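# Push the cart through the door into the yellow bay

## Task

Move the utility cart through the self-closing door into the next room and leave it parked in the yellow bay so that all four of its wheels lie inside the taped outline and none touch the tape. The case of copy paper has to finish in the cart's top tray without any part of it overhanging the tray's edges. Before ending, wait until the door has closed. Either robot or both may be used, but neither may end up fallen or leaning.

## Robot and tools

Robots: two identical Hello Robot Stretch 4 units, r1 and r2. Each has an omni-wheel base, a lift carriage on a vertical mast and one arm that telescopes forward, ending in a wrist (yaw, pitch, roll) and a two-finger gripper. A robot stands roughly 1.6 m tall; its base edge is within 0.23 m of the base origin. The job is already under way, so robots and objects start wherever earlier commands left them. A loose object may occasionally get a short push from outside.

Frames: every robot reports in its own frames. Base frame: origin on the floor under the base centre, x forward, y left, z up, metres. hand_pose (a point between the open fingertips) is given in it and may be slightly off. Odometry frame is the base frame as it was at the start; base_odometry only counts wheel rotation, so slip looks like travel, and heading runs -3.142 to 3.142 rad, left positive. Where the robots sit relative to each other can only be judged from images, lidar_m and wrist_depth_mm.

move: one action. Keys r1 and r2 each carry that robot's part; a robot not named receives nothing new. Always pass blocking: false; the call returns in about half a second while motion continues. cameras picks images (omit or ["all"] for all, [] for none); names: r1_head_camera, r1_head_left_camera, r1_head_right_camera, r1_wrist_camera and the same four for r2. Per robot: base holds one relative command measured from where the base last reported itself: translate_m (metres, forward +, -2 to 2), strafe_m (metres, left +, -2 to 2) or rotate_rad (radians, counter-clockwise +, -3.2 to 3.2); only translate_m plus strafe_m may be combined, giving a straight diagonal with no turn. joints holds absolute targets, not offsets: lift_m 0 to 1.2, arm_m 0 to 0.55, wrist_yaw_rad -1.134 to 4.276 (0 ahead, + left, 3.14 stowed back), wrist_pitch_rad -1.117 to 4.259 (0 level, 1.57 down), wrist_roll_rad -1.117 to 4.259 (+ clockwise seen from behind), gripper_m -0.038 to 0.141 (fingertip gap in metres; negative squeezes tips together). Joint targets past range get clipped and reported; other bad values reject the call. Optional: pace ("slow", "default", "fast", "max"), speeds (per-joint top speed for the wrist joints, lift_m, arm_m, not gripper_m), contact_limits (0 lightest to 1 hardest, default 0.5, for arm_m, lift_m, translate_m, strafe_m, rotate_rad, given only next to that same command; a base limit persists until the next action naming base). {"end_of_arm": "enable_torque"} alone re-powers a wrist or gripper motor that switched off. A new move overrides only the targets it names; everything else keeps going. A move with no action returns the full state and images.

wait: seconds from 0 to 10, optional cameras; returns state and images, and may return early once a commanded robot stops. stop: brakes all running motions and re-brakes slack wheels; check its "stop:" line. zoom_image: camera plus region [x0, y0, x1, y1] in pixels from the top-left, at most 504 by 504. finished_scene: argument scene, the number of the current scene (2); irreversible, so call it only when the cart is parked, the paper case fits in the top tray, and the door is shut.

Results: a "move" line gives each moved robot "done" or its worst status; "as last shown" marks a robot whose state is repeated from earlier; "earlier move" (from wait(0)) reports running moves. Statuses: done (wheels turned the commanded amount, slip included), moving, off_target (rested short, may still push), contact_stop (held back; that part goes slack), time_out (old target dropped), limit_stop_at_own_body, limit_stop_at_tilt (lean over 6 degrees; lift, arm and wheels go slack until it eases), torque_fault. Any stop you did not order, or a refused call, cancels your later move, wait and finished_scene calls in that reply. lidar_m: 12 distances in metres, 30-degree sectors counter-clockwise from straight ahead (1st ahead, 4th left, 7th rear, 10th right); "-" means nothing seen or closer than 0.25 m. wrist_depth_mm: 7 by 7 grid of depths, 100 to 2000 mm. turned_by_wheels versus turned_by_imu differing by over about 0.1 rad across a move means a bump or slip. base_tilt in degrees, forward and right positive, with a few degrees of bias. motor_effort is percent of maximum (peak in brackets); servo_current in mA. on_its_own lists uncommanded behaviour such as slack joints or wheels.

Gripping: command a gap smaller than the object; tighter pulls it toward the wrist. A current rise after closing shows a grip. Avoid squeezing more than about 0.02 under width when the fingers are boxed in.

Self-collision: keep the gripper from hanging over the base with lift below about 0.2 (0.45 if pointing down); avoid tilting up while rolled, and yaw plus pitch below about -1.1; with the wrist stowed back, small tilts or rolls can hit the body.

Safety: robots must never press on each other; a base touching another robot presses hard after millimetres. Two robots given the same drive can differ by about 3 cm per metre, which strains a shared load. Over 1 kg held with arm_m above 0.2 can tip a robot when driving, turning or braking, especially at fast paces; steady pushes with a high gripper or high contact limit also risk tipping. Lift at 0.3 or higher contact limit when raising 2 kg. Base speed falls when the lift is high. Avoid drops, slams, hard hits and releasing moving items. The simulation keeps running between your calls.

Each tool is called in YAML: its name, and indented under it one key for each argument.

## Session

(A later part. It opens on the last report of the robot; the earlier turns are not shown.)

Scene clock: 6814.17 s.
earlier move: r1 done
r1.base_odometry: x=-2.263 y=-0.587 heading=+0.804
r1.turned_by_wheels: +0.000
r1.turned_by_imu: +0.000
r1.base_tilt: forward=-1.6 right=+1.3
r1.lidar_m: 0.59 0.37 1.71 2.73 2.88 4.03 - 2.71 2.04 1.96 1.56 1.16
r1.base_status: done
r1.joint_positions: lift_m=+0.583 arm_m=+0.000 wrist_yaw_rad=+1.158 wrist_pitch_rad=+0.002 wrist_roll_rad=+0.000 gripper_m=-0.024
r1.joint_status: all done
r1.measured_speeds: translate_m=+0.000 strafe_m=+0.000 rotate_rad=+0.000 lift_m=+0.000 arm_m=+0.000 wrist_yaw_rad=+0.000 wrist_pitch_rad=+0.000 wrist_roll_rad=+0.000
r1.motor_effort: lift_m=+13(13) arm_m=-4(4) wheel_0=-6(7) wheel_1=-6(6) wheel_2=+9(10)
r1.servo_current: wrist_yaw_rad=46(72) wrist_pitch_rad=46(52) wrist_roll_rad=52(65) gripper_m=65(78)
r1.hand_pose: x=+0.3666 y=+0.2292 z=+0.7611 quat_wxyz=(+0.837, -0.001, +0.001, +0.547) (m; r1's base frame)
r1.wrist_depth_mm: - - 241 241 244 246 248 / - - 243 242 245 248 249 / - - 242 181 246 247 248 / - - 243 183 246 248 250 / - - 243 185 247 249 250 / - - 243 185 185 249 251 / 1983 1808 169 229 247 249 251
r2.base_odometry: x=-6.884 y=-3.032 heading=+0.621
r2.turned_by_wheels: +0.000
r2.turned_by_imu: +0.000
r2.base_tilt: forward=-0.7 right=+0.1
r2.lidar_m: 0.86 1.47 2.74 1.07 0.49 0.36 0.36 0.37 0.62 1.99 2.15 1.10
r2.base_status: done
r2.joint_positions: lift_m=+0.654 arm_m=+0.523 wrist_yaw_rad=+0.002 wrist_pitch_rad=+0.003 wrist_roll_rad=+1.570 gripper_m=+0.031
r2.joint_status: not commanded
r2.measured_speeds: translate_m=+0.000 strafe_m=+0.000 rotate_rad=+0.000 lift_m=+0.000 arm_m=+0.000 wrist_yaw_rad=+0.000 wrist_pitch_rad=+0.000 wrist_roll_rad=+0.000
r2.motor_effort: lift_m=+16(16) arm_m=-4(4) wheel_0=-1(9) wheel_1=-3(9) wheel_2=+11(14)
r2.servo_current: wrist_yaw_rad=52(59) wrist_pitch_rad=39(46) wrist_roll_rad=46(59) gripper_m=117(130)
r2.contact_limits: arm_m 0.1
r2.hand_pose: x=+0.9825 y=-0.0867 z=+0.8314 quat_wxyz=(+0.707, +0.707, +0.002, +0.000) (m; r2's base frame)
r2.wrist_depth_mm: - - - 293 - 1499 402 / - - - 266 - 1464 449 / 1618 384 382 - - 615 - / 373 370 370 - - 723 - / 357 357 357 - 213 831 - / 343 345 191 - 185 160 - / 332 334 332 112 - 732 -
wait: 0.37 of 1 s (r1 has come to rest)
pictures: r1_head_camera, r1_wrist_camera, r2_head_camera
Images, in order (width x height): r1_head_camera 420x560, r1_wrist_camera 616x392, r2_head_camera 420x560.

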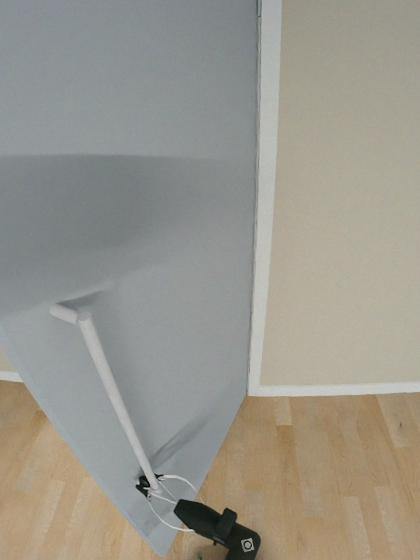

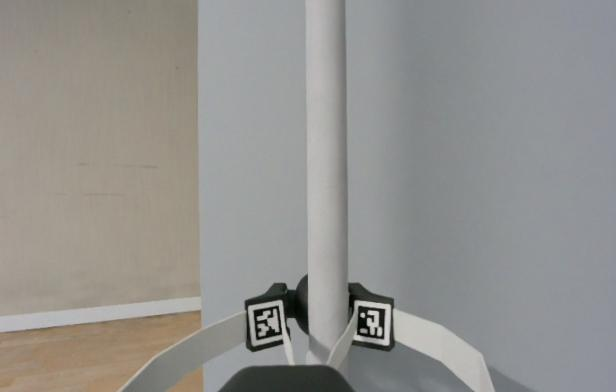

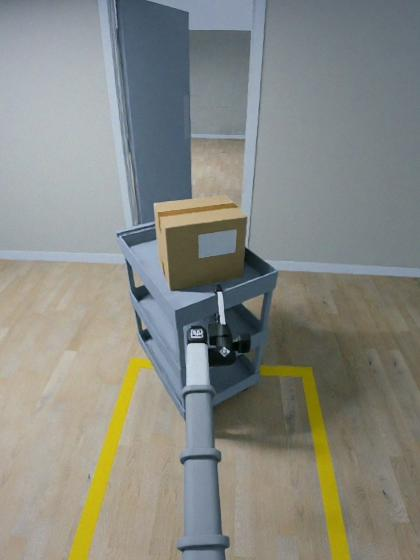

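move:
  blocking: false
  r1: {"base": {"translate_m": 0.057, "strafe_m": 0.242}, "joints": {"wrist_yaw_rad": 0.915}, "speeds": {"wrist_yaw_rad": 0.1}, "pace": "slow"}
  r2: {"base": {"translate_m": -0.04, "strafe_m": -0.05}, "joints": {"arm_m": 0.34}, "pace": "slow"}
  cameras: []

wait:
  seconds: 4
  cameras: []

wait:
  seconds: 1.5
  cameras: ["r1_wrist_camera", "r1_head_camera", "r2_head_camera", "r2_head_right_camera"]

zoom_image:
  camera: "r2_head_camera"
  region: [110, 200, 310, 440]

Scene clock: 6844.77 s.
move: r1 moving; r2 moving
r1.base_odometry: x=-2.270 y=-0.576 heading=+0.803
r1.turned_by_wheels: +0.000
r1.turned_by_imu: +0.000
r1.base_tilt: forward=-1.5 right=+1.3
r1.lidar_m: 0.57 0.37 1.69 2.72 2.86 4.04 - 2.77 2.07 1.96 1.57 1.17
r1.base_status: translate_m moving; strafe_m moving
r1.joint_positions: lift_m=+0.583 arm_m=+0.000 wrist_yaw_rad=+1.119 wrist_pitch_rad=+0.002 wrist_roll_rad=+0.000 gripper_m=-0.024
r1.joint_status: wrist_yaw_rad moving
r1.measured_speeds: translate_m=+0.011 strafe_m=+0.050 rotate_rad=+0.000 lift_m=+0.000 arm_m=+0.000 wrist_yaw_rad=-0.092 wrist_pitch_rad=+0.000 wrist_roll_rad=+0.000
r1.motor_effort: lift_m=+13(13) arm_m=-3(4) wheel_0=-7(11) wheel_1=+1(6) wheel_2=+2(8)
r1.servo_current: wrist_yaw_rad=33(72) wrist_pitch_rad=39(46) wrist_roll_rad=26(59) gripper_m=72(72)
r1.hand_pose: x=+0.3754 y=+0.2213 z=+0.7611 quat_wxyz=(+0.847, -0.001, +0.001, +0.531) (m; r1's base frame)
r1.wrist_depth_mm: - - 241 181 246 250 253 / - - 242 243 248 251 252 / - - 242 182 248 250 253 / - - 243 245 248 252 254 / - - 243 244 249 253 254 / - - 243 185 249 252 255 / 1921 1863 244 178 250 - 255
r2.base_odometry: x=-6.885 y=-3.045 heading=+0.623
r2.turned_by_wheels: +0.002
r2.turned_by_imu: +0.002
r2.base_tilt: forward=-0.7 right=+0.1
r2.lidar_m: 0.84 1.49 2.75 1.04 0.45 0.36 0.34 0.38 0.59 1.99 2.14 1.08
r2.base_status: translate_m moving; strafe_m moving
r2.joint_positions: lift_m=+0.654 arm_m=+0.511 wrist_yaw_rad=+0.006 wrist_pitch_rad=+0.003 wrist_roll_rad=+1.570 gripper_m=+0.031
r2.joint_status: arm_m moving
r2.measured_speeds: translate_m=-0.029 strafe_m=-0.037 rotate_rad=+0.003 lift_m=+0.000 arm_m=-0.048 wrist_yaw_rad=+0.018 wrist_pitch_rad=+0.000 wrist_roll_rad=+0.000
r2.motor_effort: lift_m=+16(16) arm_m=-8(15) wheel_0=+14(14) wheel_1=-5(7) wheel_2=+15(16)
r2.servo_current: wrist_yaw_rad=46(52) wrist_pitch_rad=46(52) wrist_roll_rad=46(52) gripper_m=117(124)
r2.hand_pose: x=+0.9704 y=-0.0857 z=+0.8314 quat_wxyz=(+0.707, +0.707, +0.003, +0.001) (m; r2's base frame)
r2.wrist_depth_mm: - - - - - 1430 399 / - - - 264 - 1464 445 / 1661 377 382 - - 621 - / 375 368 366 - - 741 - / 357 353 357 - 213 842 - / 343 345 188 - 184 160 - / 336 334 334 112 - 723 -
pictures: none
No camera images: "cameras" was empty.

Scene clock: 6847.37 s.
earlier move: r1 moving; r2 done
r1.base_odometry: x=-2.394 y=-0.383 heading=+0.803
r1.turned_by_wheels: -0.001
r1.turned_by_imu: +0.000
r1.base_tilt: forward=-1.5 right=+1.3
r1.lidar_m: 0.51 0.39 1.65 2.49 2.64 3.72 - 3.05 2.32 2.20 1.55 1.03
r1.base_status: translate_m moving; strafe_m moving
r1.joint_positions: lift_m=+0.583 arm_m=+0.000 wrist_yaw_rad=+0.909 wrist_pitch_rad=+0.002 wrist_roll_rad=+0.000 gripper_m=-0.024
r1.joint_status: wrist_yaw_rad moving
r1.measured_speeds: translate_m=+0.009 strafe_m=+0.036 rotate_rad=-0.001 lift_m=+0.000 arm_m=+0.000 wrist_yaw_rad=-0.008 wrist_pitch_rad=+0.000 wrist_roll_rad=+0.000
r1.motor_effort: lift_m=+13(13) arm_m=-3(4) wheel_0=-9(11) wheel_1=-3(6) wheel_2=+5(8)
r1.servo_current: wrist_yaw_rad=65(85) wrist_pitch_rad=33(52) wrist_roll_rad=39(72) gripper_m=65(78)
r1.hand_pose: x=+0.4171 y=+0.1738 z=+0.7611 quat_wxyz=(+0.898, +0.000, +0.001, +0.439) (m; r1's base frame)
r1.wrist_depth_mm: - - 241 241 245 247 250 / - - 241 242 246 249 251 / - - 241 243 247 249 252 / - - 243 182 247 250 251 / - - 244 182 247 250 252 / - - 243 182 184 250 252 / 1808 1863 170 183 248 250 253
r2.base_odometry: x=-6.887 y=-3.096 heading=+0.621
r2.turned_by_wheels: -0.002
r2.turned_by_imu: -0.001
r2.base_tilt: forward=-0.6 right=+0.1
r2.lidar_m: 0.65 1.02 2.79 0.93 0.43 0.34 0.33 0.37 0.57 1.94 2.08 0.88
r2.base_status: done
r2.joint_positions: lift_m=+0.654 arm_m=+0.340 wrist_yaw_rad=-0.002 wrist_pitch_rad=+0.003 wrist_roll_rad=+1.570 gripper_m=+0.031
r2.joint_status: all done
r2.measured_speeds: translate_m=+0.000 strafe_m=+0.000 rotate_rad=+0.000 lift_m=+0.000 arm_m=+0.000 wrist_yaw_rad=+0.000 wrist_pitch_rad=+0.000 wrist_roll_rad=+0.000
r2.motor_effort: lift_m=+16(17) arm_m=-8(15) wheel_0=-2(20) wheel_1=-5(7) wheel_2=+3(22)
r2.servo_current: wrist_yaw_rad=46(78) wrist_pitch_rad=46(52) wrist_roll_rad=52(59) gripper_m=117(124)
r2.hand_pose: x=+0.7994 y=-0.0881 z=+0.8314 quat_wxyz=(+0.707, +0.707, +0.000, -0.002) (m; r2's base frame)
r2.wrist_depth_mm: - - - - - - - / - - - 293 - 1618 436 / - - - - 272 1618 496 / 384 384 384 - - 661 - / 364 362 364 - 214 768 - / 345 343 190 - 185 162 - / 327 324 325 112 177 741 -
wait: 2.60 of 4 s (r2 has come to rest)
pictures: none
No camera images: "cameras" was empty.

Scene clock: 6848.00 s.
earlier move: r1 done
r1.base_odometry: x=-2.397 y=-0.377 heading=+0.803
r1.turned_by_wheels: +0.000
r1.turned_by_imu: +0.000
r1.base_tilt: forward=-1.5 right=+1.3
r1.lidar_m: 0.51 0.40 1.64 2.48 2.64 3.72 - 3.05 2.29 2.23 1.52 1.02
r1.base_status: done
r1.joint_positions: lift_m=+0.583 arm_m=+0.000 wrist_yaw_rad=+0.908 wrist_pitch_rad=+0.002 wrist_roll_rad=+0.000 gripper_m=-0.024
r1.joint_status: all done
r1.measured_speeds: translate_m=+0.000 strafe_m=+0.000 rotate_rad=+0.000 lift_m=+0.000 arm_m=+0.000 wrist_yaw_rad=+0.000 wrist_pitch_rad=+0.000 wrist_roll_rad=+0.000
r1.motor_effort: lift_m=+13(13) arm_m=-4(4) wheel_0=-10(11) wheel_1=-6(7) wheel_2=+5(8)
r1.servo_current: wrist_yaw_rad=59(85) wrist_pitch_rad=46(52) wrist_roll_rad=65(72) gripper_m=72(78)
r1.hand_pose: x=+0.4173 y=+0.1736 z=+0.7611 quat_wxyz=(+0.899, +0.000, +0.001, +0.439) (m; r1's base frame)
r1.wrist_depth_mm: - - 240 241 244 247 248 / - - 241 241 246 247 249 / - - 242 242 246 248 249 / - - 241 243 246 248 250 / - - 243 244 247 249 250 / - - 243 185 182 249 251 / 1808 1808 169 184 248 249 252
r2.base_odometry: x=-6.887 y=-3.096 heading=+0.621
r2.turned_by_wheels: +0.000
r2.turned_by_imu: +0.000
r2.base_tilt: forward=-0.7 right=+0.1
r2.lidar_m: 0.65 0.96 2.81 0.98 0.44 0.32 0.32 0.35 0.59 1.94 2.06 0.88
r2.base_status: done
r2.joint_positions: lift_m=+0.654 arm_m=+0.340 wrist_yaw_rad=-0.002 wrist_pitch_rad=+0.003 wrist_roll_rad=+1.570 gripper_m=+0.031
r2.joint_status: all done
r2.measured_speeds: translate_m=+0.000 strafe_m=+0.000 rotate_rad=+0.000 lift_m=+0.000 arm_m=+0.000 wrist_yaw_rad=+0.000 wrist_pitch_rad=+0.000 wrist_roll_rad=+0.000
r2.motor_effort: lift_m=+16(17) arm_m=-8(15) wheel_0=-2(20) wheel_1=-5(7) wheel_2=+3(22)
r2.servo_current: wrist_yaw_rad=52(78) wrist_pitch_rad=39(52) wrist_roll_rad=46(59) gripper_m=111(124)
r2.hand_pose: x=+0.7994 y=-0.0881 z=+0.8314 quat_wxyz=(+0.707, +0.707, +0.000, -0.002) (m; r2's base frame)
r2.wrist_depth_mm: - - - - - - - / - - - 294 - 1661 436 / - - - - 273 1537 496 / 382 384 384 - - 668 - / 359 359 364 - 215 768 - / 345 340 190 - 186 162 - / 325 320 325 112 177 732 -
wait: 0.63 of 1.5 s (r1 has come to rest)
pictures: r1_head_camera, r1_wrist_camera, r2_head_camera, r2_head_right_camera
Images, in order (width x height): r1_head_camera 420x560, r1_wrist_camera 616x392, r2_head_camera 420x560, r2_head_right_camera 420x672.

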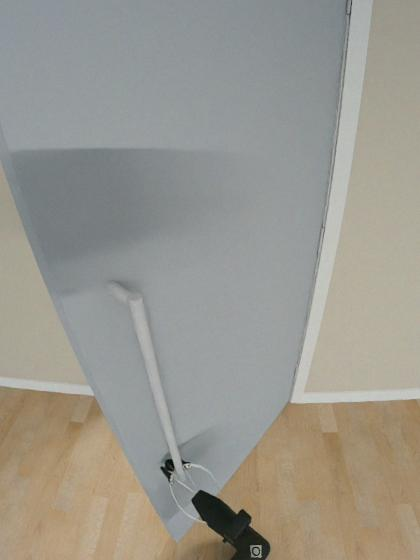

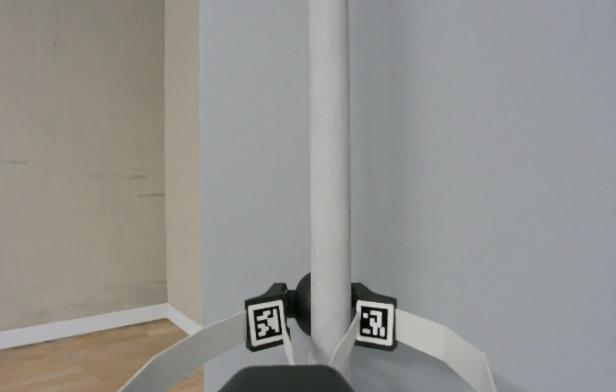

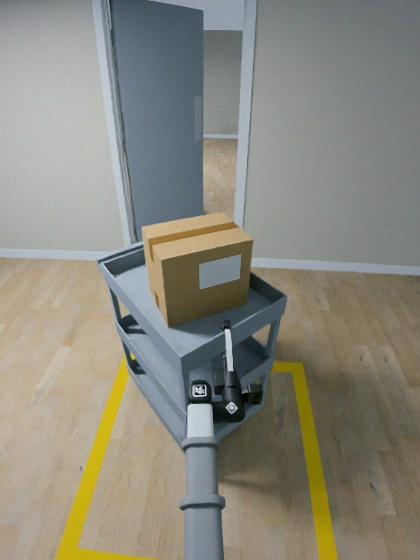

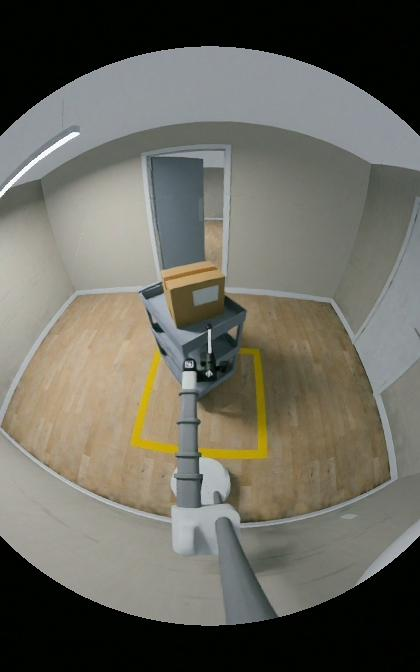

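Scaled by 2.100 from the camera's 420x560 image, which has a finer 1200x1600 frame.

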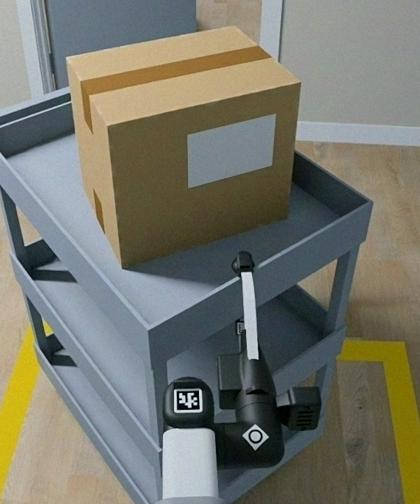

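zoom_image:
  camera: "r2_head_camera"
  region: [50, 330, 350, 560]

zoom_image:
  camera: "r2_head_right_camera"
  region: [110, 240, 310, 500]

Scaled by 1.680 from the camera's 420x560 image, which has a finer 1200x1600 frame.

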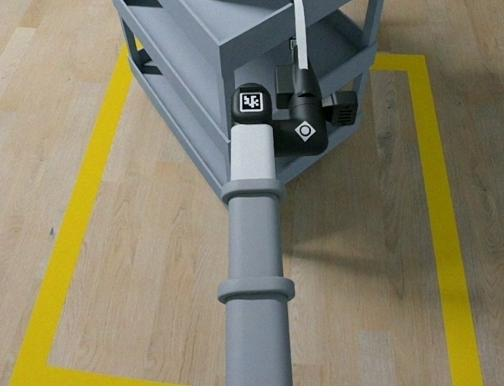

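Scaled by 1.938 from the camera's 420x672 image, which has a finer 600x960 frame.

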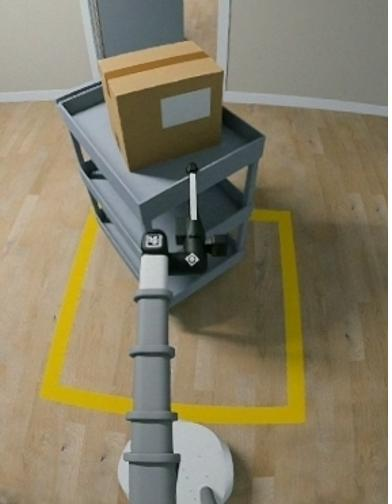

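zoom_image:
  camera: "r2_head_camera"
  region: [80, 300, 220, 480]

zoom_image:
  camera: "r2_head_camera"
  region: [200, 320, 340, 480]

Scaled by 2.800 from the camera's 420x560 image, which has a finer 1200x1600 frame.

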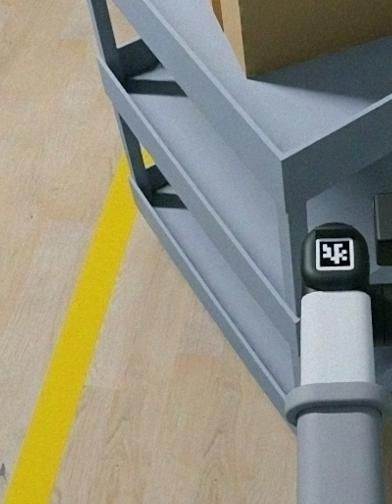

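Scaled by 3.150 from the camera's 420x560 image, which has a finer 1200x1600 frame.

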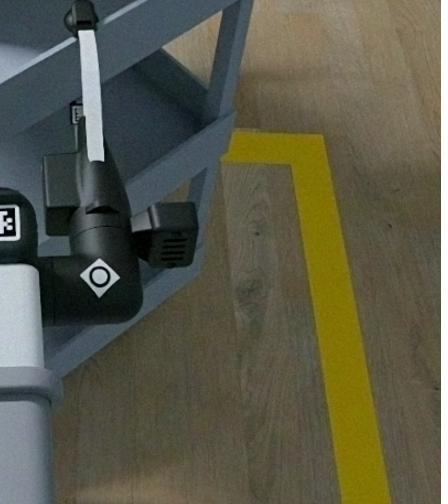

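move:
  blocking: false
  r1: {"base": {"translate_m": 0.109, "strafe_m": 0.226}, "joints": {"wrist_yaw_rad": 0.655}, "speeds": {"wrist_yaw_rad": 0.1}, "pace": "slow"}
  r2: {"base": {"translate_m": -0.015, "strafe_m": -0.04}, "joints": {"arm_m": 0.245}, "pace": "slow"}
  cameras: []

wait:
  seconds: 4
  cameras: []

wait:
  seconds: 2
  cameras: ["r1_wrist_camera", "r2_head_camera"]

Scene clock: 6927.17 s.
move: r1 moving; r2 moving
r1.base_odometry: x=-2.401 y=-0.366 heading=+0.802
r1.turned_by_wheels: -0.001
r1.turned_by_imu: -0.001
r1.base_tilt: forward=-1.6 right=+1.2
r1.lidar_m: 0.40 0.40 1.64 2.46 2.57 3.67 - 3.10 2.31 2.24 1.50 1.04
r1.base_status: translate_m moving; strafe_m moving
r1.joint_positions: lift_m=+0.583 arm_m=+0.000 wrist_yaw_rad=+0.869 wrist_pitch_rad=+0.002 wrist_roll_rad=+0.000 gripper_m=-0.024
r1.joint_status: wrist_yaw_rad moving
r1.measured_speeds: translate_m=+0.021 strafe_m=+0.044 rotate_rad=-0.001 lift_m=+0.000 arm_m=+0.000 wrist_yaw_rad=-0.091 wrist_pitch_rad=+0.000 wrist_roll_rad=+0.000
r1.motor_effort: lift_m=+13(13) arm_m=-4(4) wheel_0=-7(11) wheel_1=-1(7) wheel_2=+3(7)
r1.servo_current: wrist_yaw_rad=33(78) wrist_pitch_rad=46(46) wrist_roll_rad=39(72) gripper_m=59(72)
r1.hand_pose: x=+0.4240 y=+0.1637 z=+0.7611 quat_wxyz=(+0.907, +0.000, +0.001, +0.421) (m; r1's base frame)
r1.wrist_depth_mm: - - 241 241 248 250 253 / - - 241 243 248 251 253 / - - 242 243 248 252 255 / - - 242 243 248 252 255 / - - 243 244 249 252 255 / - - 242 179 184 253 255 / 1808 1808 243 179 250 254 257
r2.base_odometry: x=-6.884 y=-3.108 heading=+0.621
r2.turned_by_wheels: +0.001
r2.turned_by_imu: +0.001
r2.base_tilt: forward=-0.7 right=+0.0
r2.lidar_m: 0.62 0.96 2.81 0.95 0.43 0.31 0.30 0.36 0.54 1.93 2.06 0.88
r2.base_status: translate_m moving; strafe_m moving
r2.joint_positions: lift_m=+0.654 arm_m=+0.328 wrist_yaw_rad=-0.001 wrist_pitch_rad=+0.003 wrist_roll_rad=+1.570 gripper_m=+0.031
r2.joint_status: arm_m moving
r2.measured_speeds: translate_m=-0.017 strafe_m=-0.045 rotate_rad=+0.003 lift_m=+0.000 arm_m=-0.049 wrist_yaw_rad=+0.021 wrist_pitch_rad=+0.000 wrist_roll_rad=+0.000
r2.motor_effort: lift_m=+16(17) arm_m=-11(13) wheel_0=+4(7) wheel_1=-8(12) wheel_2=+9(10)
r2.servo_current: wrist_yaw_rad=46(52) wrist_pitch_rad=39(46) wrist_roll_rad=52(52) gripper_m=111(124)
r2.hand_pose: x=+0.7869 y=-0.0876 z=+0.8314 quat_wxyz=(+0.707, +0.707, +0.001, -0.001) (m; r2's base frame)
r2.wrist_depth_mm: - - - - - - - / - - - 289 - 1708 436 / - - - - - 1708 500 / 382 384 382 - - 707 - / 366 357 359 - 215 - - / 347 343 191 - 187 162 - / 329 324 329 112 181 723 -
pictures: none
No camera images: "cameras" was empty.

Scene clock: 6928.90 s.
earlier move: r1 moving; r2 done
r1.base_odometry: x=-2.457 y=-0.214 heading=+0.802
r1.turned_by_wheels: +0.000
r1.turned_by_imu: +0.001
r1.base_tilt: forward=-1.6 right=+1.2
r1.lidar_m: 0.37 0.40 1.54 2.33 2.46 3.45 - 3.27 2.45 2.37 1.45 0.78
r1.base_status: translate_m moving; strafe_m moving
r1.joint_positions: lift_m=+0.583 arm_m=+0.000 wrist_yaw_rad=+0.697 wrist_pitch_rad=+0.002 wrist_roll_rad=+0.000 gripper_m=-0.024
r1.joint_status: wrist_yaw_rad moving
r1.measured_speeds: translate_m=+0.045 strafe_m=+0.089 rotate_rad=-0.002 lift_m=+0.000 arm_m=+0.000 wrist_yaw_rad=-0.106 wrist_pitch_rad=+0.000 wrist_roll_rad=+0.000
r1.motor_effort: lift_m=+13(13) arm_m=-4(4) wheel_0=-8(11) wheel_1=+0(7) wheel_2=+1(7)
r1.servo_current: wrist_yaw_rad=52(91) wrist_pitch_rad=33(52) wrist_roll_rad=46(72) gripper_m=65(72)
r1.hand_pose: x=+0.4482 y=+0.1180 z=+0.7611 quat_wxyz=(+0.940, +0.000, +0.001, +0.341) (m; r1's base frame)
r1.wrist_depth_mm: - - 240 242 248 253 256 / - - 241 243 248 252 256 / - - 242 183 249 253 256 / - - 241 244 249 253 257 / - - 242 245 251 254 258 / - - 241 185 250 255 258 / 1808 1756 242 179 251 - 259
r2.base_odometry: x=-6.876 y=-3.137 heading=+0.622
r2.turned_by_wheels: +0.000
r2.turned_by_imu: +0.001
r2.base_tilt: forward=-0.7 right=+0.1
r2.lidar_m: 0.56 0.78 2.82 0.96 0.40 0.32 0.31 0.37 0.55 1.91 2.03 0.80
r2.base_status: done
r2.joint_positions: lift_m=+0.654 arm_m=+0.245 wrist_yaw_rad=+0.008 wrist_pitch_rad=+0.003 wrist_roll_rad=+1.570 gripper_m=+0.031
r2.joint_status: all done
r2.measured_speeds: translate_m=+0.000 strafe_m=+0.000 rotate_rad=+0.000 lift_m=+0.000 arm_m=+0.000 wrist_yaw_rad=+0.000 wrist_pitch_rad=+0.000 wrist_roll_rad=+0.000
r2.motor_effort: lift_m=+16(17) arm_m=-8(13) wheel_0=+7(15) wheel_1=-3(12) wheel_2=+8(16)
r2.servo_current: wrist_yaw_rad=59(72) wrist_pitch_rad=39(46) wrist_roll_rad=33(59) gripper_m=111(124)
r2.hand_pose: x=+0.7052 y=-0.0852 z=+0.8314 quat_wxyz=(+0.707, +0.707, +0.004, +0.002) (m; r2's base frame)
r2.wrist_depth_mm: - - - - - - - / - - - 297 - 1661 436 / - - - - - 1661 492 / 392 387 384 - - 683 - / - 362 364 - 216 759 - / 345 342 191 - 187 162 - / 327 322 327 112 180 732 -
wait: 1.73 of 4 s (r2 has come to rest)
pictures: none
No camera images: "cameras" was empty.

Scene clock: 6930.47 s.
earlier move: r1 done
r1.base_odometry: x=-2.483 y=-0.142 heading=+0.801
r1.turned_by_wheels: -0.001
r1.turned_by_imu: -0.001
r1.base_tilt: forward=-1.6 right=+1.3
r1.lidar_m: 0.40 0.44 1.49 2.25 2.38 3.36 - 3.34 2.55 2.45 1.38 0.71
r1.base_status: done
r1.joint_positions: lift_m=+0.583 arm_m=+0.000 wrist_yaw_rad=+0.647 wrist_pitch_rad=+0.002 wrist_roll_rad=+0.000 gripper_m=-0.024
r1.joint_status: all done
r1.measured_speeds: translate_m=+0.000 strafe_m=+0.000 rotate_rad=+0.000 lift_m=+0.000 arm_m=+0.000 wrist_yaw_rad=+0.000 wrist_pitch_rad=+0.000 wrist_roll_rad=+0.000
r1.motor_effort: lift_m=+13(13) arm_m=-6(6) wheel_0=-15(17) wheel_1=-6(8) wheel_2=+4(7)
r1.servo_current: wrist_yaw_rad=72(91) wrist_pitch_rad=39(52) wrist_roll_rad=46(72) gripper_m=65(78)
r1.hand_pose: x=+0.4539 y=+0.1040 z=+0.7611 quat_wxyz=(+0.948, +0.000, +0.001, +0.318) (m; r1's base frame)
r1.wrist_depth_mm: - - 237 238 244 248 252 / 1983 - 238 239 245 249 252 / 1983 - 238 240 245 249 252 / - - 239 241 246 250 254 / 1983 - 239 241 246 250 254 / - - 239 183 179 252 255 / 1808 - 162 182 248 153 255
r2.base_odometry: x=-6.876 y=-3.137 heading=+0.622
r2.turned_by_wheels: +0.000
r2.turned_by_imu: +0.000
r2.base_tilt: forward=-0.7 right=+0.1
r2.lidar_m: 0.54 0.79 2.84 0.91 0.44 0.32 0.33 0.34 0.52 1.90 2.03 0.78
r2.base_status: done
r2.joint_positions: lift_m=+0.654 arm_m=+0.245 wrist_yaw_rad=+0.008 wrist_pitch_rad=+0.003 wrist_roll_rad=+1.570 gripper_m=+0.031
r2.joint_status: all done
r2.measured_speeds: translate_m=+0.000 strafe_m=+0.000 rotate_rad=+0.000 lift_m=+0.000 arm_m=+0.000 wrist_yaw_rad=+0.000 wrist_pitch_rad=+0.000 wrist_roll_rad=+0.000
r2.motor_effort: lift_m=+16(17) arm_m=-8(13) wheel_0=+7(15) wheel_1=-3(12) wheel_2=+9(16)
r2.servo_current: wrist_yaw_rad=65(72) wrist_pitch_rad=46(52) wrist_roll_rad=39(59) gripper_m=117(124)
r2.hand_pose: x=+0.7052 y=-0.0852 z=+0.8314 quat_wxyz=(+0.707, +0.707, +0.004, +0.002) (m; r2's base frame)
r2.wrist_depth_mm: - - - - - - - / - - - 297 - 1756 436 / - - - - - 1661 488 / 392 384 387 - - 691 - / - 362 364 - 216 768 - / 347 345 191 - 187 162 - / 327 322 327 112 181 732 -
wait: 1.57 of 2 s (r1 has come to rest)
pictures: r1_wrist_camera, r2_head_camera
Images, in order (width x height): r1_wrist_camera 616x392, r2_head_camera 420x560.

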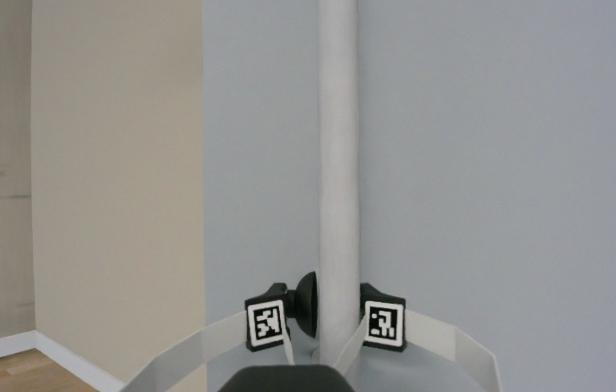

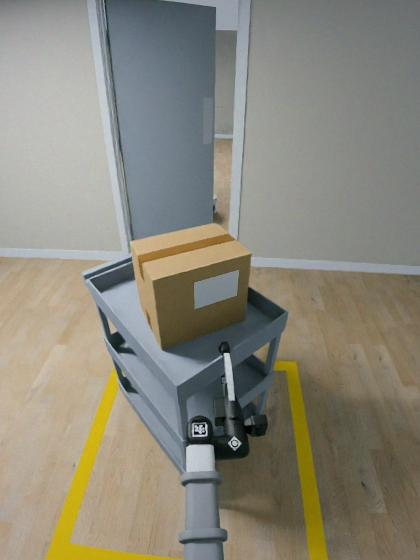

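move:
  blocking: false
  r1: {"base": {"translate_m": 0.085, "strafe_m": 0.087}, "joints": {"wrist_yaw_rad": 0.54}, "speeds": {"wrist_yaw_rad": 0.1}, "pace": "slow"}
  r2: {"base": {"translate_m": -0.01, "strafe_m": -0.07}, "joints": {"arm_m": 0.125}, "pace": "slow"}
  cameras: []

wait:
  seconds: 4
  cameras: []

wait:
  seconds: 2
  cameras: ["r1_wrist_camera", "r1_head_camera", "r2_head_camera", "r2_head_right_camera", "r2_head_left_camera"]

Scene clock: 6964.77 s.
move: r1 moving; r2 moving
r1.base_odometry: x=-2.484 y=-0.129 heading=+0.801
r1.turned_by_wheels: -0.001
r1.turned_by_imu: -0.001
r1.base_tilt: forward=-1.5 right=+1.3
r1.lidar_m: 0.41 0.47 1.49 2.26 2.39 3.36 - 3.40 2.57 2.46 1.35 0.69
r1.base_status: translate_m moving; strafe_m moving
r1.joint_positions: lift_m=+0.583 arm_m=+0.000 wrist_yaw_rad=+0.606 wrist_pitch_rad=+0.002 wrist_roll_rad=+0.000 gripper_m=-0.024
r1.joint_status: wrist_yaw_rad moving
r1.measured_speeds: translate_m=+0.035 strafe_m=+0.037 rotate_rad=+0.000 lift_m=+0.000 arm_m=+0.000 wrist_yaw_rad=-0.091 wrist_pitch_rad=+0.000 wrist_roll_rad=+0.000
r1.motor_effort: lift_m=+13(13) arm_m=-6(6) wheel_0=-12(17) wheel_1=+0(4) wheel_2=+2(5)
r1.servo_current: wrist_yaw_rad=52(65) wrist_pitch_rad=46(46) wrist_roll_rad=52(52) gripper_m=72(72)
r1.hand_pose: x=+0.4579 y=+0.0925 z=+0.7611 quat_wxyz=(+0.954, +0.000, +0.001, +0.299) (m; r1's base frame)
r1.wrist_depth_mm: - - 238 240 247 252 257 / - - 238 240 248 253 257 / - - 239 241 249 254 257 / - - 239 242 250 254 259 / - - 240 243 250 255 260 / - - 239 181 184 256 260 / 1708 128 163 182 250 255 262
r2.base_odometry: x=-6.870 y=-3.149 heading=+0.623
r2.turned_by_wheels: +0.002
r2.turned_by_imu: +0.002
r2.base_tilt: forward=-0.7 right=+0.0
r2.lidar_m: 0.53 0.72 2.84 0.94 0.41 0.32 0.30 0.35 0.56 1.90 1.99 0.77
r2.base_status: translate_m moving; strafe_m moving
r2.joint_positions: lift_m=+0.654 arm_m=+0.233 wrist_yaw_rad=+0.008 wrist_pitch_rad=+0.003 wrist_roll_rad=+1.570 gripper_m=+0.031
r2.joint_status: arm_m moving
r2.measured_speeds: translate_m=-0.007 strafe_m=-0.051 rotate_rad=+0.003 lift_m=+0.000 arm_m=-0.049 wrist_yaw_rad=+0.000 wrist_pitch_rad=+0.000 wrist_roll_rad=+0.000
r2.motor_effort: lift_m=+16(16) arm_m=-11(13) wheel_0=+10(13) wheel_1=-5(9) wheel_2=+13(14)
r2.servo_current: wrist_yaw_rad=52(59) wrist_pitch_rad=46(46) wrist_roll_rad=46(52) gripper_m=117(124)
r2.hand_pose: x=+0.6925 y=-0.0852 z=+0.8314 quat_wxyz=(+0.707, +0.707, +0.004, +0.002) (m; r2's base frame)
r2.wrist_depth_mm: - - - - - - - / - - - 296 - 1661 436 / - 397 - - - 1661 488 / 1983 387 384 - - 683 - / - 362 366 - 216 759 - / 347 343 187 - 186 163 - / 327 322 325 112 178 723 -
pictures: none
No camera images: "cameras" was empty.

Scene clock: 6966.73 s.
earlier move: r1 done; r2 moving
r1.base_odometry: x=-2.486 y=-0.020 heading=+0.801
r1.turned_by_wheels: +0.000
r1.turned_by_imu: +0.000
r1.base_tilt: forward=-1.5 right=+1.3
r1.lidar_m: 0.41 0.46 1.38 2.17 2.29 3.25 - 3.53 2.63 2.56 1.28 0.67
r1.base_status: done
r1.joint_positions: lift_m=+0.583 arm_m=+0.000 wrist_yaw_rad=+0.536 wrist_pitch_rad=+0.002 wrist_roll_rad=+0.000 gripper_m=-0.024
r1.joint_status: all done
r1.measured_speeds: translate_m=+0.000 strafe_m=+0.000 rotate_rad=+0.000 lift_m=+0.000 arm_m=+0.000 wrist_yaw_rad=+0.000 wrist_pitch_rad=+0.000 wrist_roll_rad=+0.000
r1.motor_effort: lift_m=+13(13) arm_m=-6(6) wheel_0=-12(17) wheel_1=-4(5) wheel_2=+6(6)
r1.servo_current: wrist_yaw_rad=46(65) wrist_pitch_rad=39(52) wrist_roll_rad=39(59) gripper_m=65(72)
r1.hand_pose: x=+0.4637 y=+0.0723 z=+0.7611 quat_wxyz=(+0.964, +0.000, +0.001, +0.265) (m; r1's base frame)
r1.wrist_depth_mm: - - 241 243 246 247 250 / - - 242 244 247 249 250 / - - 244 244 246 249 251 / - - 244 244 248 250 252 / - - 244 244 248 251 253 / - - 243 183 184 251 253 / - - 163 180 250 252 253
r2.base_odometry: x=-6.843 y=-3.200 heading=+0.621
r2.turned_by_wheels: -0.002
r2.turned_by_imu: -0.001
r2.base_tilt: forward=-0.7 right=+0.1
r2.lidar_m: 0.39 0.56 2.90 0.93 0.42 0.31 0.32 0.36 0.54 1.82 1.95 0.62
r2.base_status: done
r2.joint_positions: lift_m=+0.654 arm_m=+0.125 wrist_yaw_rad=-0.001 wrist_pitch_rad=+0.003 wrist_roll_rad=+1.570 gripper_m=+0.031
r2.joint_status: arm_m moving
r2.measured_speeds: translate_m=+0.000 strafe_m=+0.000 rotate_rad=+0.000 lift_m=+0.000 arm_m=+0.000 wrist_yaw_rad=+0.000 wrist_pitch_rad=+0.000 wrist_roll_rad=+0.000
r2.motor_effort: lift_m=+16(17) arm_m=-10(13) wheel_0=-2(23) wheel_1=-7(9) wheel_2=+5(18)
r2.servo_current: wrist_yaw_rad=39(91) wrist_pitch_rad=46(46) wrist_roll_rad=59(59) gripper_m=117(130)
r2.hand_pose: x=+0.5845 y=-0.0878 z=+0.8314 quat_wxyz=(+0.707, +0.707, +0.001, -0.002) (m; r2's base frame)
r2.wrist_depth_mm: - - - - - 1618 1118 / - - - - - 1661 430 / - - - - - 1708 466 / - 407 404 - - 1708 - / - 373 373 - 220 699 - / 349 345 187 - 186 162 - / 320 315 322 112 171 750 -
wait: 1.97 of 4 s (r1 has come to rest)
pictures: none
No camera images: "cameras" was empty.

Scene clock: 6966.77 s.
earlier move: r2 done
r1.base_odometry: x=-2.486 y=-0.020 heading=+0.801
r1.turned_by_wheels: +0.000
r1.turned_by_imu: +0.000
r1.base_tilt: forward=-1.6 right=+1.3
r1.lidar_m: 0.41 0.45 1.39 2.19 2.29 3.24 - 3.50 2.62 2.54 1.28 0.63
r1.base_status: done
r1.joint_positions: lift_m=+0.583 arm_m=+0.000 wrist_yaw_rad=+0.536 wrist_pitch_rad=+0.002 wrist_roll_rad=+0.000 gripper_m=-0.024
r1.joint_status: all done
r1.measured_speeds: translate_m=+0.000 strafe_m=+0.000 rotate_rad=+0.000 lift_m=+0.000 arm_m=+0.000 wrist_yaw_rad=+0.000 wrist_pitch_rad=+0.000 wrist_roll_rad=+0.000
r1.motor_effort: lift_m=+13(13) arm_m=-6(6) wheel_0=-13(17) wheel_1=-4(5) wheel_2=+6(6)
r1.servo_current: wrist_yaw_rad=46(65) wrist_pitch_rad=39(52) wrist_roll_rad=39(59) gripper_m=65(72)
r1.hand_pose: x=+0.4637 y=+0.0723 z=+0.7611 quat_wxyz=(+0.964, +0.000, +0.001, +0.265) (m; r1's base frame)
r1.wrist_depth_mm: - - 241 243 246 248 249 / - - 242 243 247 249 250 / - - 243 243 247 249 251 / - - 243 245 248 249 252 / - - 244 244 249 250 253 / - - 244 183 184 252 253 / - - 163 181 250 252 254
r2.base_odometry: x=-6.843 y=-3.200 heading=+0.621
r2.turned_by_wheels: +0.000
r2.turned_by_imu: +0.000
r2.base_tilt: forward=-0.6 right=+0.0
r2.lidar_m: 0.42 0.58 2.91 0.95 0.42 0.33 0.32 0.33 0.54 1.83 1.96 0.64
r2.base_status: done
r2.joint_positions: lift_m=+0.654 arm_m=+0.125 wrist_yaw_rad=-0.001 wrist_pitch_rad=+0.003 wrist_roll_rad=+1.570 gripper_m=+0.031
r2.joint_status: all done
r2.measured_speeds: translate_m=+0.000 strafe_m=+0.000 rotate_rad=+0.000 lift_m=+0.000 arm_m=+0.000 wrist_yaw_rad=+0.000 wrist_pitch_rad=+0.000 wrist_roll_rad=+0.000
r2.motor_effort: lift_m=+16(17) arm_m=-8(13) wheel_0=-2(23) wheel_1=-7(9) wheel_2=+5(18)
r2.servo_current: wrist_yaw_rad=39(91) wrist_pitch_rad=46(46) wrist_roll_rad=59(59) gripper_m=117(130)
r2.hand_pose: x=+0.5845 y=-0.0878 z=+0.8314 quat_wxyz=(+0.707, +0.707, +0.001, -0.002) (m; r2's base frame)
r2.wrist_depth_mm: - - - - - 1661 1138 / - - - - - 1661 430 / - - - - - 1708 469 / - 410 404 - - 1661 - / - 373 375 - 220 691 - / 349 345 187 - 186 162 - / 322 315 322 112 171 759 -
wait: 0.03 of 2 s (r2 has come to rest)
pictures: r1_head_camera, r1_wrist_camera, r2_head_camera, r2_head_left_camera, r2_head_right_camera
Images, in order (width x height): r1_head_camera 420x560, r1_wrist_camera 616x392, r2_head_camera 420x560, r2_head_left_camera 420x672, r2_head_right_camera 420x672.

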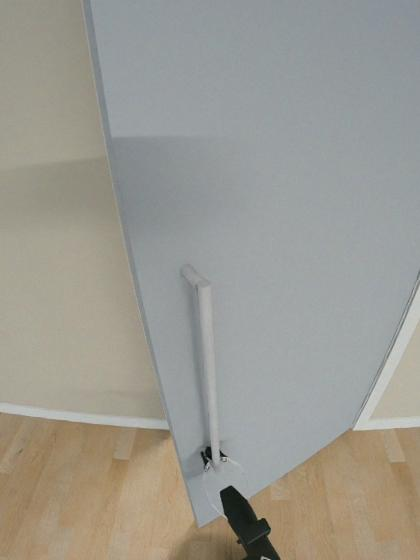

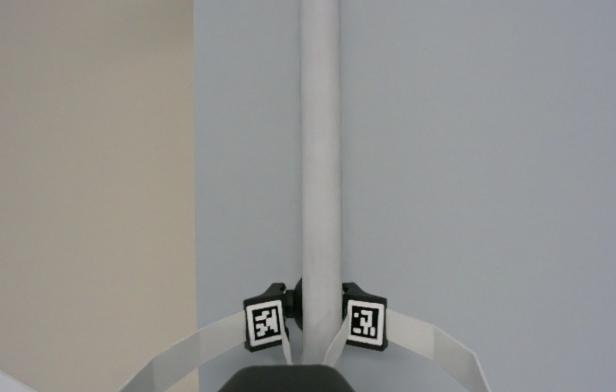

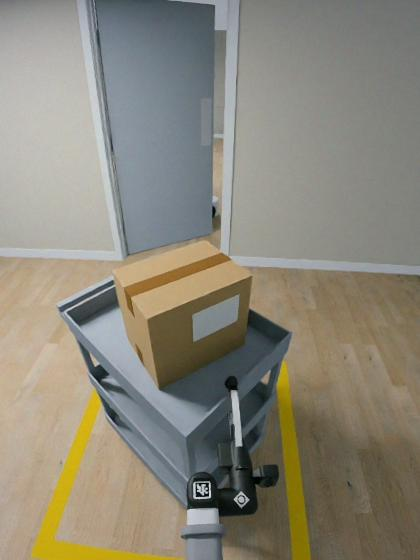

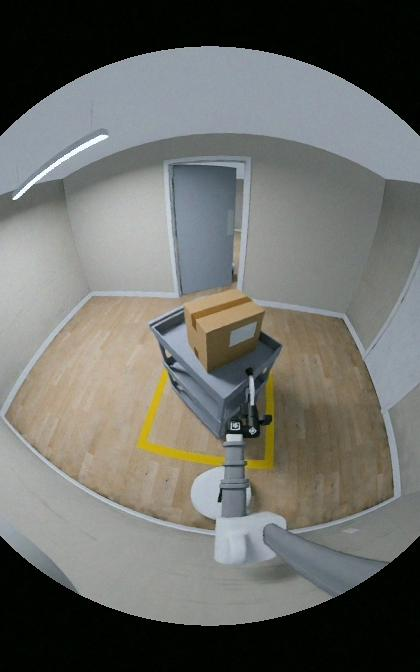

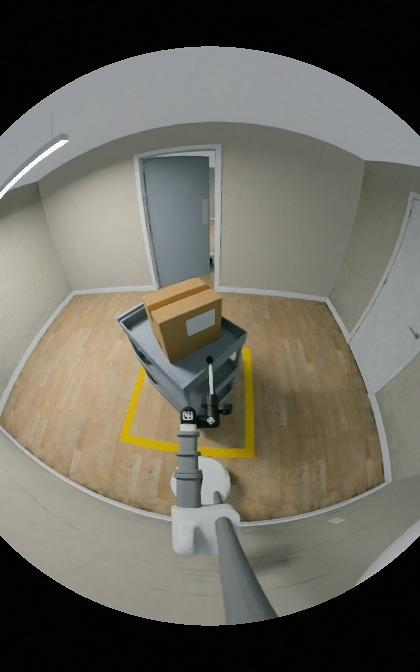

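zoom_image:
  camera: "r2_head_camera"
  region: [30, 230, 330, 560]

zoom_image:
  camera: "r2_head_right_camera"
  region: [100, 260, 280, 500]

zoom_image:
  camera: "r2_head_left_camera"
  region: [120, 270, 300, 510]

Scaled by 1.527 from the camera's 420x560 image, which has a finer 1200x1600 frame.

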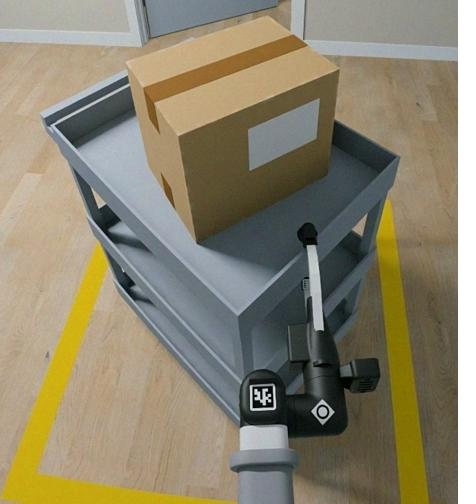

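Scaled by 2.100 from the camera's 420x672 image, which has a finer 600x960 frame.

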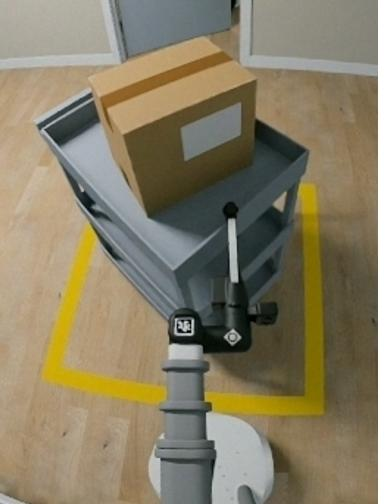

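Scaled by 2.100 from the camera's 420x672 image, which has a finer 600x960 frame.

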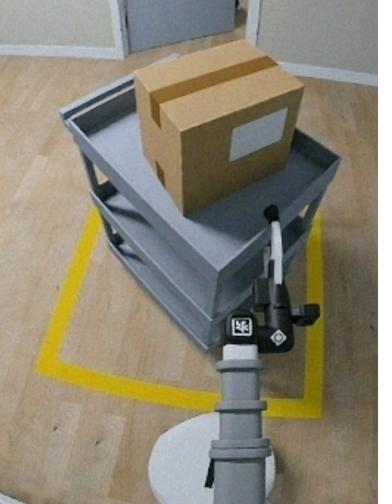

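move:
  blocking: false
  r1: {"base": {"translate_m": 0.189, "strafe_m": 0.163}, "joints": {"wrist_yaw_rad": 0.278}, "speeds": {"wrist_yaw_rad": 0.1}, "pace": "slow"}
  r2: {"joints": {"gripper_m": 0.141}, "pace": "slow"}
  cameras: []

wait:
  seconds: 4
  cameras: []

wait:
  seconds: 2
  cameras: ["r1_wrist_camera", "r1_head_camera", "r2_head_camera", "r2_wrist_camera"]

Scene clock: 7007.77 s.
move: r1 moving; r2 moving
r1.base_odometry: x=-2.485 y=-0.007 heading=+0.800
r1.turned_by_wheels: +0.000
r1.turned_by_imu: -0.001
r1.base_tilt: forward=-1.6 right=+1.3
r1.lidar_m: 0.39 0.46 1.35 2.16 2.30 3.22 - 3.53 2.63 2.57 1.26 0.61
r1.base_status: translate_m moving; strafe_m moving
r1.joint_positions: lift_m=+0.583 arm_m=+0.000 wrist_yaw_rad=+0.498 wrist_pitch_rad=+0.002 wrist_roll_rad=+0.000 gripper_m=-0.024
r1.joint_status: wrist_yaw_rad moving
r1.measured_speeds: translate_m=+0.039 strafe_m=+0.034 rotate_rad=+0.001 lift_m=+0.000 arm_m=+0.000 wrist_yaw_rad=-0.091 wrist_pitch_rad=+0.000 wrist_roll_rad=+0.000
r1.motor_effort: lift_m=+13(13) arm_m=-6(6) wheel_0=-8(13) wheel_1=+3(4) wheel_2=+0(7)
r1.servo_current: wrist_yaw_rad=13(59) wrist_pitch_rad=39(46) wrist_roll_rad=39(72) gripper_m=59(72)
r1.hand_pose: x=+0.4662 y=+0.0609 z=+0.7611 quat_wxyz=(+0.969, +0.000, +0.001, +0.246) (m; r1's base frame)
r1.wrist_depth_mm: - - 243 242 247 251 254 / - - 242 244 249 252 254 / - - 243 181 249 251 255 / - - 243 245 250 253 255 / - - 243 185 250 254 256 / - - 243 184 250 253 256 / - 133 244 183 250 255 257
r2.base_odometry: x=-6.843 y=-3.200 heading=+0.621
r2.turned_by_wheels: +0.000
r2.turned_by_imu: +0.000
r2.base_tilt: forward=-0.7 right=+0.1
r2.lidar_m: 0.43 0.52 2.91 0.93 0.42 0.30 0.30 0.34 0.55 1.83 1.93 0.63
r2.base_status: not commanded
r2.joint_positions: lift_m=+0.654 arm_m=+0.125 wrist_yaw_rad=-0.001 wrist_pitch_rad=+0.003 wrist_roll_rad=+1.570 gripper_m=+0.040
r2.joint_status: gripper_m moving
r2.measured_speeds: translate_m=+0.000 strafe_m=+0.000 rotate_rad=-0.001 lift_m=+0.000 arm_m=+0.000 wrist_yaw_rad=+0.000 wrist_pitch_rad=+0.000 wrist_roll_rad=+0.000
r2.motor_effort: lift_m=+16(16) arm_m=-6(9) wheel_0=-2(3) wheel_1=-7(7) wheel_2=+4(5)
r2.servo_current: wrist_yaw_rad=59(59) wrist_pitch_rad=39(46) wrist_roll_rad=20(52) gripper_m=65(117)
r2.hand_pose: x=+0.5843 y=-0.0878 z=+0.8314 quat_wxyz=(+0.707, +0.707, +0.001, -0.002) (m; r2's base frame)
r2.wrist_depth_mm: - - - - - 1618 1118 / - - - - - 1708 433 / - - - - - 1618 469 / - 410 407 - - 1661 - / - 377 377 - 221 691 - / 349 345 187 - 187 161 - / 324 322 320 112 - 759 -
pictures: none
No camera images: "cameras" was empty.

Scene clock: 7011.00 s.
earlier move: r1 done; r2 moving
r1.base_odometry: x=-2.471 y=+0.229 heading=+0.800
r1.turned_by_wheels: +0.000
r1.turned_by_imu: +0.000
r1.base_tilt: forward=-1.5 right=+1.3
r1.lidar_m: 0.42 0.76 1.09 1.99 2.11 2.96 - 3.75 2.80 2.57 0.96 0.53
r1.base_status: done
r1.joint_positions: lift_m=+0.583 arm_m=+0.000 wrist_yaw_rad=+0.278 wrist_pitch_rad=+0.002 wrist_roll_rad=+0.000 gripper_m=-0.024
r1.joint_status: all done
r1.measured_speeds: translate_m=+0.000 strafe_m=+0.000 rotate_rad=+0.000 lift_m=+0.000 arm_m=+0.000 wrist_yaw_rad=+0.000 wrist_pitch_rad=+0.000 wrist_roll_rad=+0.000
r1.motor_effort: lift_m=+13(13) arm_m=-6(6) wheel_0=-13(14) wheel_1=-2(5) wheel_2=+6(7)
r1.servo_current: wrist_yaw_rad=46(78) wrist_pitch_rad=52(52) wrist_roll_rad=39(72) gripper_m=65(78)
r1.hand_pose: x=+0.4724 y=-0.0050 z=+0.7611 quat_wxyz=(+0.990, +0.000, +0.001, +0.138) (m; r1's base frame)
r1.wrist_depth_mm: - - 242 244 247 249 251 / - - 243 243 248 250 251 / - - 244 245 248 250 253 / - - 243 244 248 251 253 / - - 244 245 249 252 253 / - - 245 184 250 252 254 / - 130 245 181 251 253 254
r2.base_odometry: x=-6.843 y=-3.200 heading=+0.621
r2.turned_by_wheels: +0.000
r2.turned_by_imu: +0.001
r2.base_tilt: forward=-0.6 right=+0.1
r2.lidar_m: 0.41 0.57 2.90 0.98 0.44 0.31 0.31 0.35 0.55 1.81 1.94 0.66
r2.base_status: not commanded
r2.joint_positions: lift_m=+0.654 arm_m=+0.125 wrist_yaw_rad=-0.001 wrist_pitch_rad=+0.003 wrist_roll_rad=+1.570 gripper_m=+0.128
r2.joint_status: gripper_m moving
r2.measured_speeds: translate_m=+0.000 strafe_m=+0.000 rotate_rad=+0.000 lift_m=+0.000 arm_m=+0.000 wrist_yaw_rad=+0.000 wrist_pitch_rad=+0.000 wrist_roll_rad=+0.000
r2.motor_effort: lift_m=+16(17) arm_m=-6(9) wheel_0=-2(3) wheel_1=-6(7) wheel_2=+4(5)
r2.servo_current: wrist_yaw_rad=52(59) wrist_pitch_rad=39(52) wrist_roll_rad=33(59) gripper_m=65(117)
r2.hand_pose: x=+0.5843 y=-0.0878 z=+0.8314 quat_wxyz=(+0.707, +0.707, +0.001, -0.002) (m; r2's base frame)
r2.wrist_depth_mm: - - - - - 1708 1160 / - - - 353 - 1708 436 / - - - - - 1708 473 / - 421 415 - - 1863 - / - 384 389 - 227 668 - / 362 345 200 - 193 - - / 332 327 332 112 - 759 -
wait: 3.23 of 4 s (r1 has come to rest)
pictures: none
No camera images: "cameras" was empty.

Scene clock: 7012.03 s.
earlier move: r2 done
r1.base_odometry: x=-2.471 y=+0.229 heading=+0.800
r1.turned_by_wheels: +0.000
r1.turned_by_imu: +0.000
r1.base_tilt: forward=-1.5 right=+1.3
r1.lidar_m: 0.39 0.79 1.10 2.00 2.13 2.98 - 3.76 2.78 2.62 0.98 0.51
r1.base_status: done
r1.joint_positions: lift_m=+0.583 arm_m=+0.000 wrist_yaw_rad=+0.278 wrist_pitch_rad=+0.002 wrist_roll_rad=+0.000 gripper_m=-0.024
r1.joint_status: all done
r1.measured_speeds: translate_m=+0.000 strafe_m=+0.000 rotate_rad=+0.000 lift_m=+0.000 arm_m=+0.000 wrist_yaw_rad=+0.000 wrist_pitch_rad=+0.000 wrist_roll_rad=+0.000
r1.motor_effort: lift_m=+13(13) arm_m=-6(6) wheel_0=-13(14) wheel_1=-2(5) wheel_2=+6(7)
r1.servo_current: wrist_yaw_rad=46(78) wrist_pitch_rad=46(52) wrist_roll_rad=46(72) gripper_m=65(78)
r1.hand_pose: x=+0.4724 y=-0.0050 z=+0.7611 quat_wxyz=(+0.990, +0.000, +0.001, +0.138) (m; r1's base frame)
r1.wrist_depth_mm: - - 243 243 246 250 251 / - - 243 244 247 250 252 / - - 243 244 248 251 252 / - - 243 245 249 252 254 / - - 244 246 249 252 254 / - - 245 183 249 252 255 / - 130 245 181 251 253 255
r2.base_odometry: x=-6.843 y=-3.200 heading=+0.621
r2.turned_by_wheels: +0.000
r2.turned_by_imu: +0.000
r2.base_tilt: forward=-0.6 right=+0.1
r2.lidar_m: 0.43 0.60 2.90 0.90 0.40 0.32 0.30 0.33 0.55 1.82 1.97 0.66
r2.base_status: not commanded
r2.joint_positions: lift_m=+0.654 arm_m=+0.125 wrist_yaw_rad=-0.001 wrist_pitch_rad=+0.003 wrist_roll_rad=+1.570 gripper_m=+0.141
r2.joint_status: all done
r2.measured_speeds: translate_m=+0.000 strafe_m=+0.000 rotate_rad=+0.000 lift_m=+0.000 arm_m=+0.000 wrist_yaw_rad=+0.000 wrist_pitch_rad=+0.000 wrist_roll_rad=+0.000
r2.motor_effort: lift_m=+16(17) arm_m=-6(9) wheel_0=-2(3) wheel_1=-6(7) wheel_2=+3(5)
r2.servo_current: wrist_yaw_rad=33(59) wrist_pitch_rad=39(52) wrist_roll_rad=33(59) gripper_m=52(117)
r2.hand_pose: x=+0.5843 y=-0.0878 z=+0.8314 quat_wxyz=(+0.707, +0.707, +0.001, -0.002) (m; r2's base frame)
r2.wrist_depth_mm: - - - - - 1661 1160 / - - - 353 - 1708 433 / - - - - - 1756 473 / - 421 421 - - 1863 - / - 382 384 - 234 676 - / 366 343 218 159 196 190 - / 334 327 332 112 - 759 -
wait: 1.03 of 2 s (r2 has come to rest)
pictures: r1_head_camera, r1_wrist_camera, r2_head_camera, r2_wrist_camera
Images, in order (width x height): r1_head_camera 420x560, r1_wrist_camera 616x392, r2_head_camera 420x560, r2_wrist_camera 616x392.

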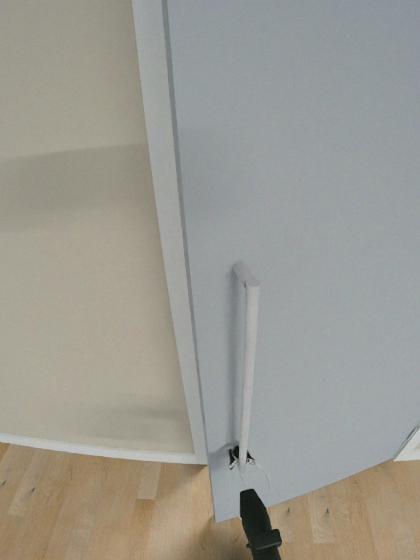

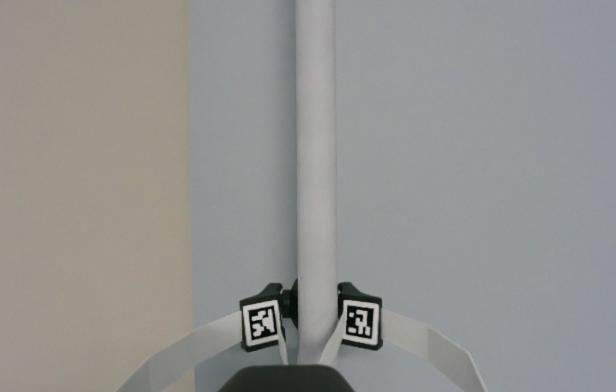

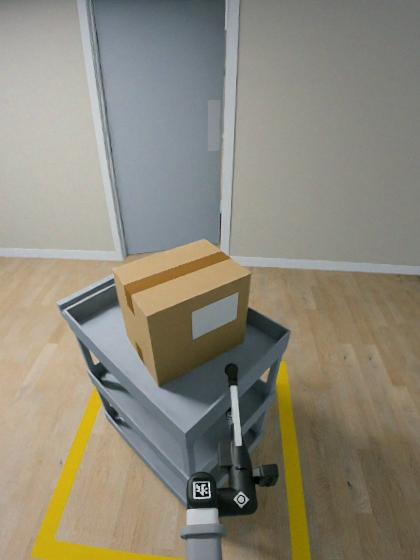

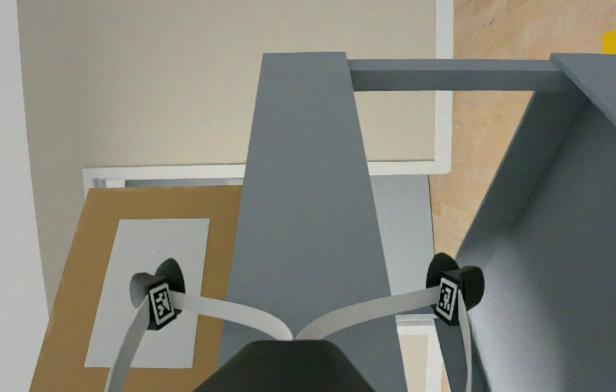

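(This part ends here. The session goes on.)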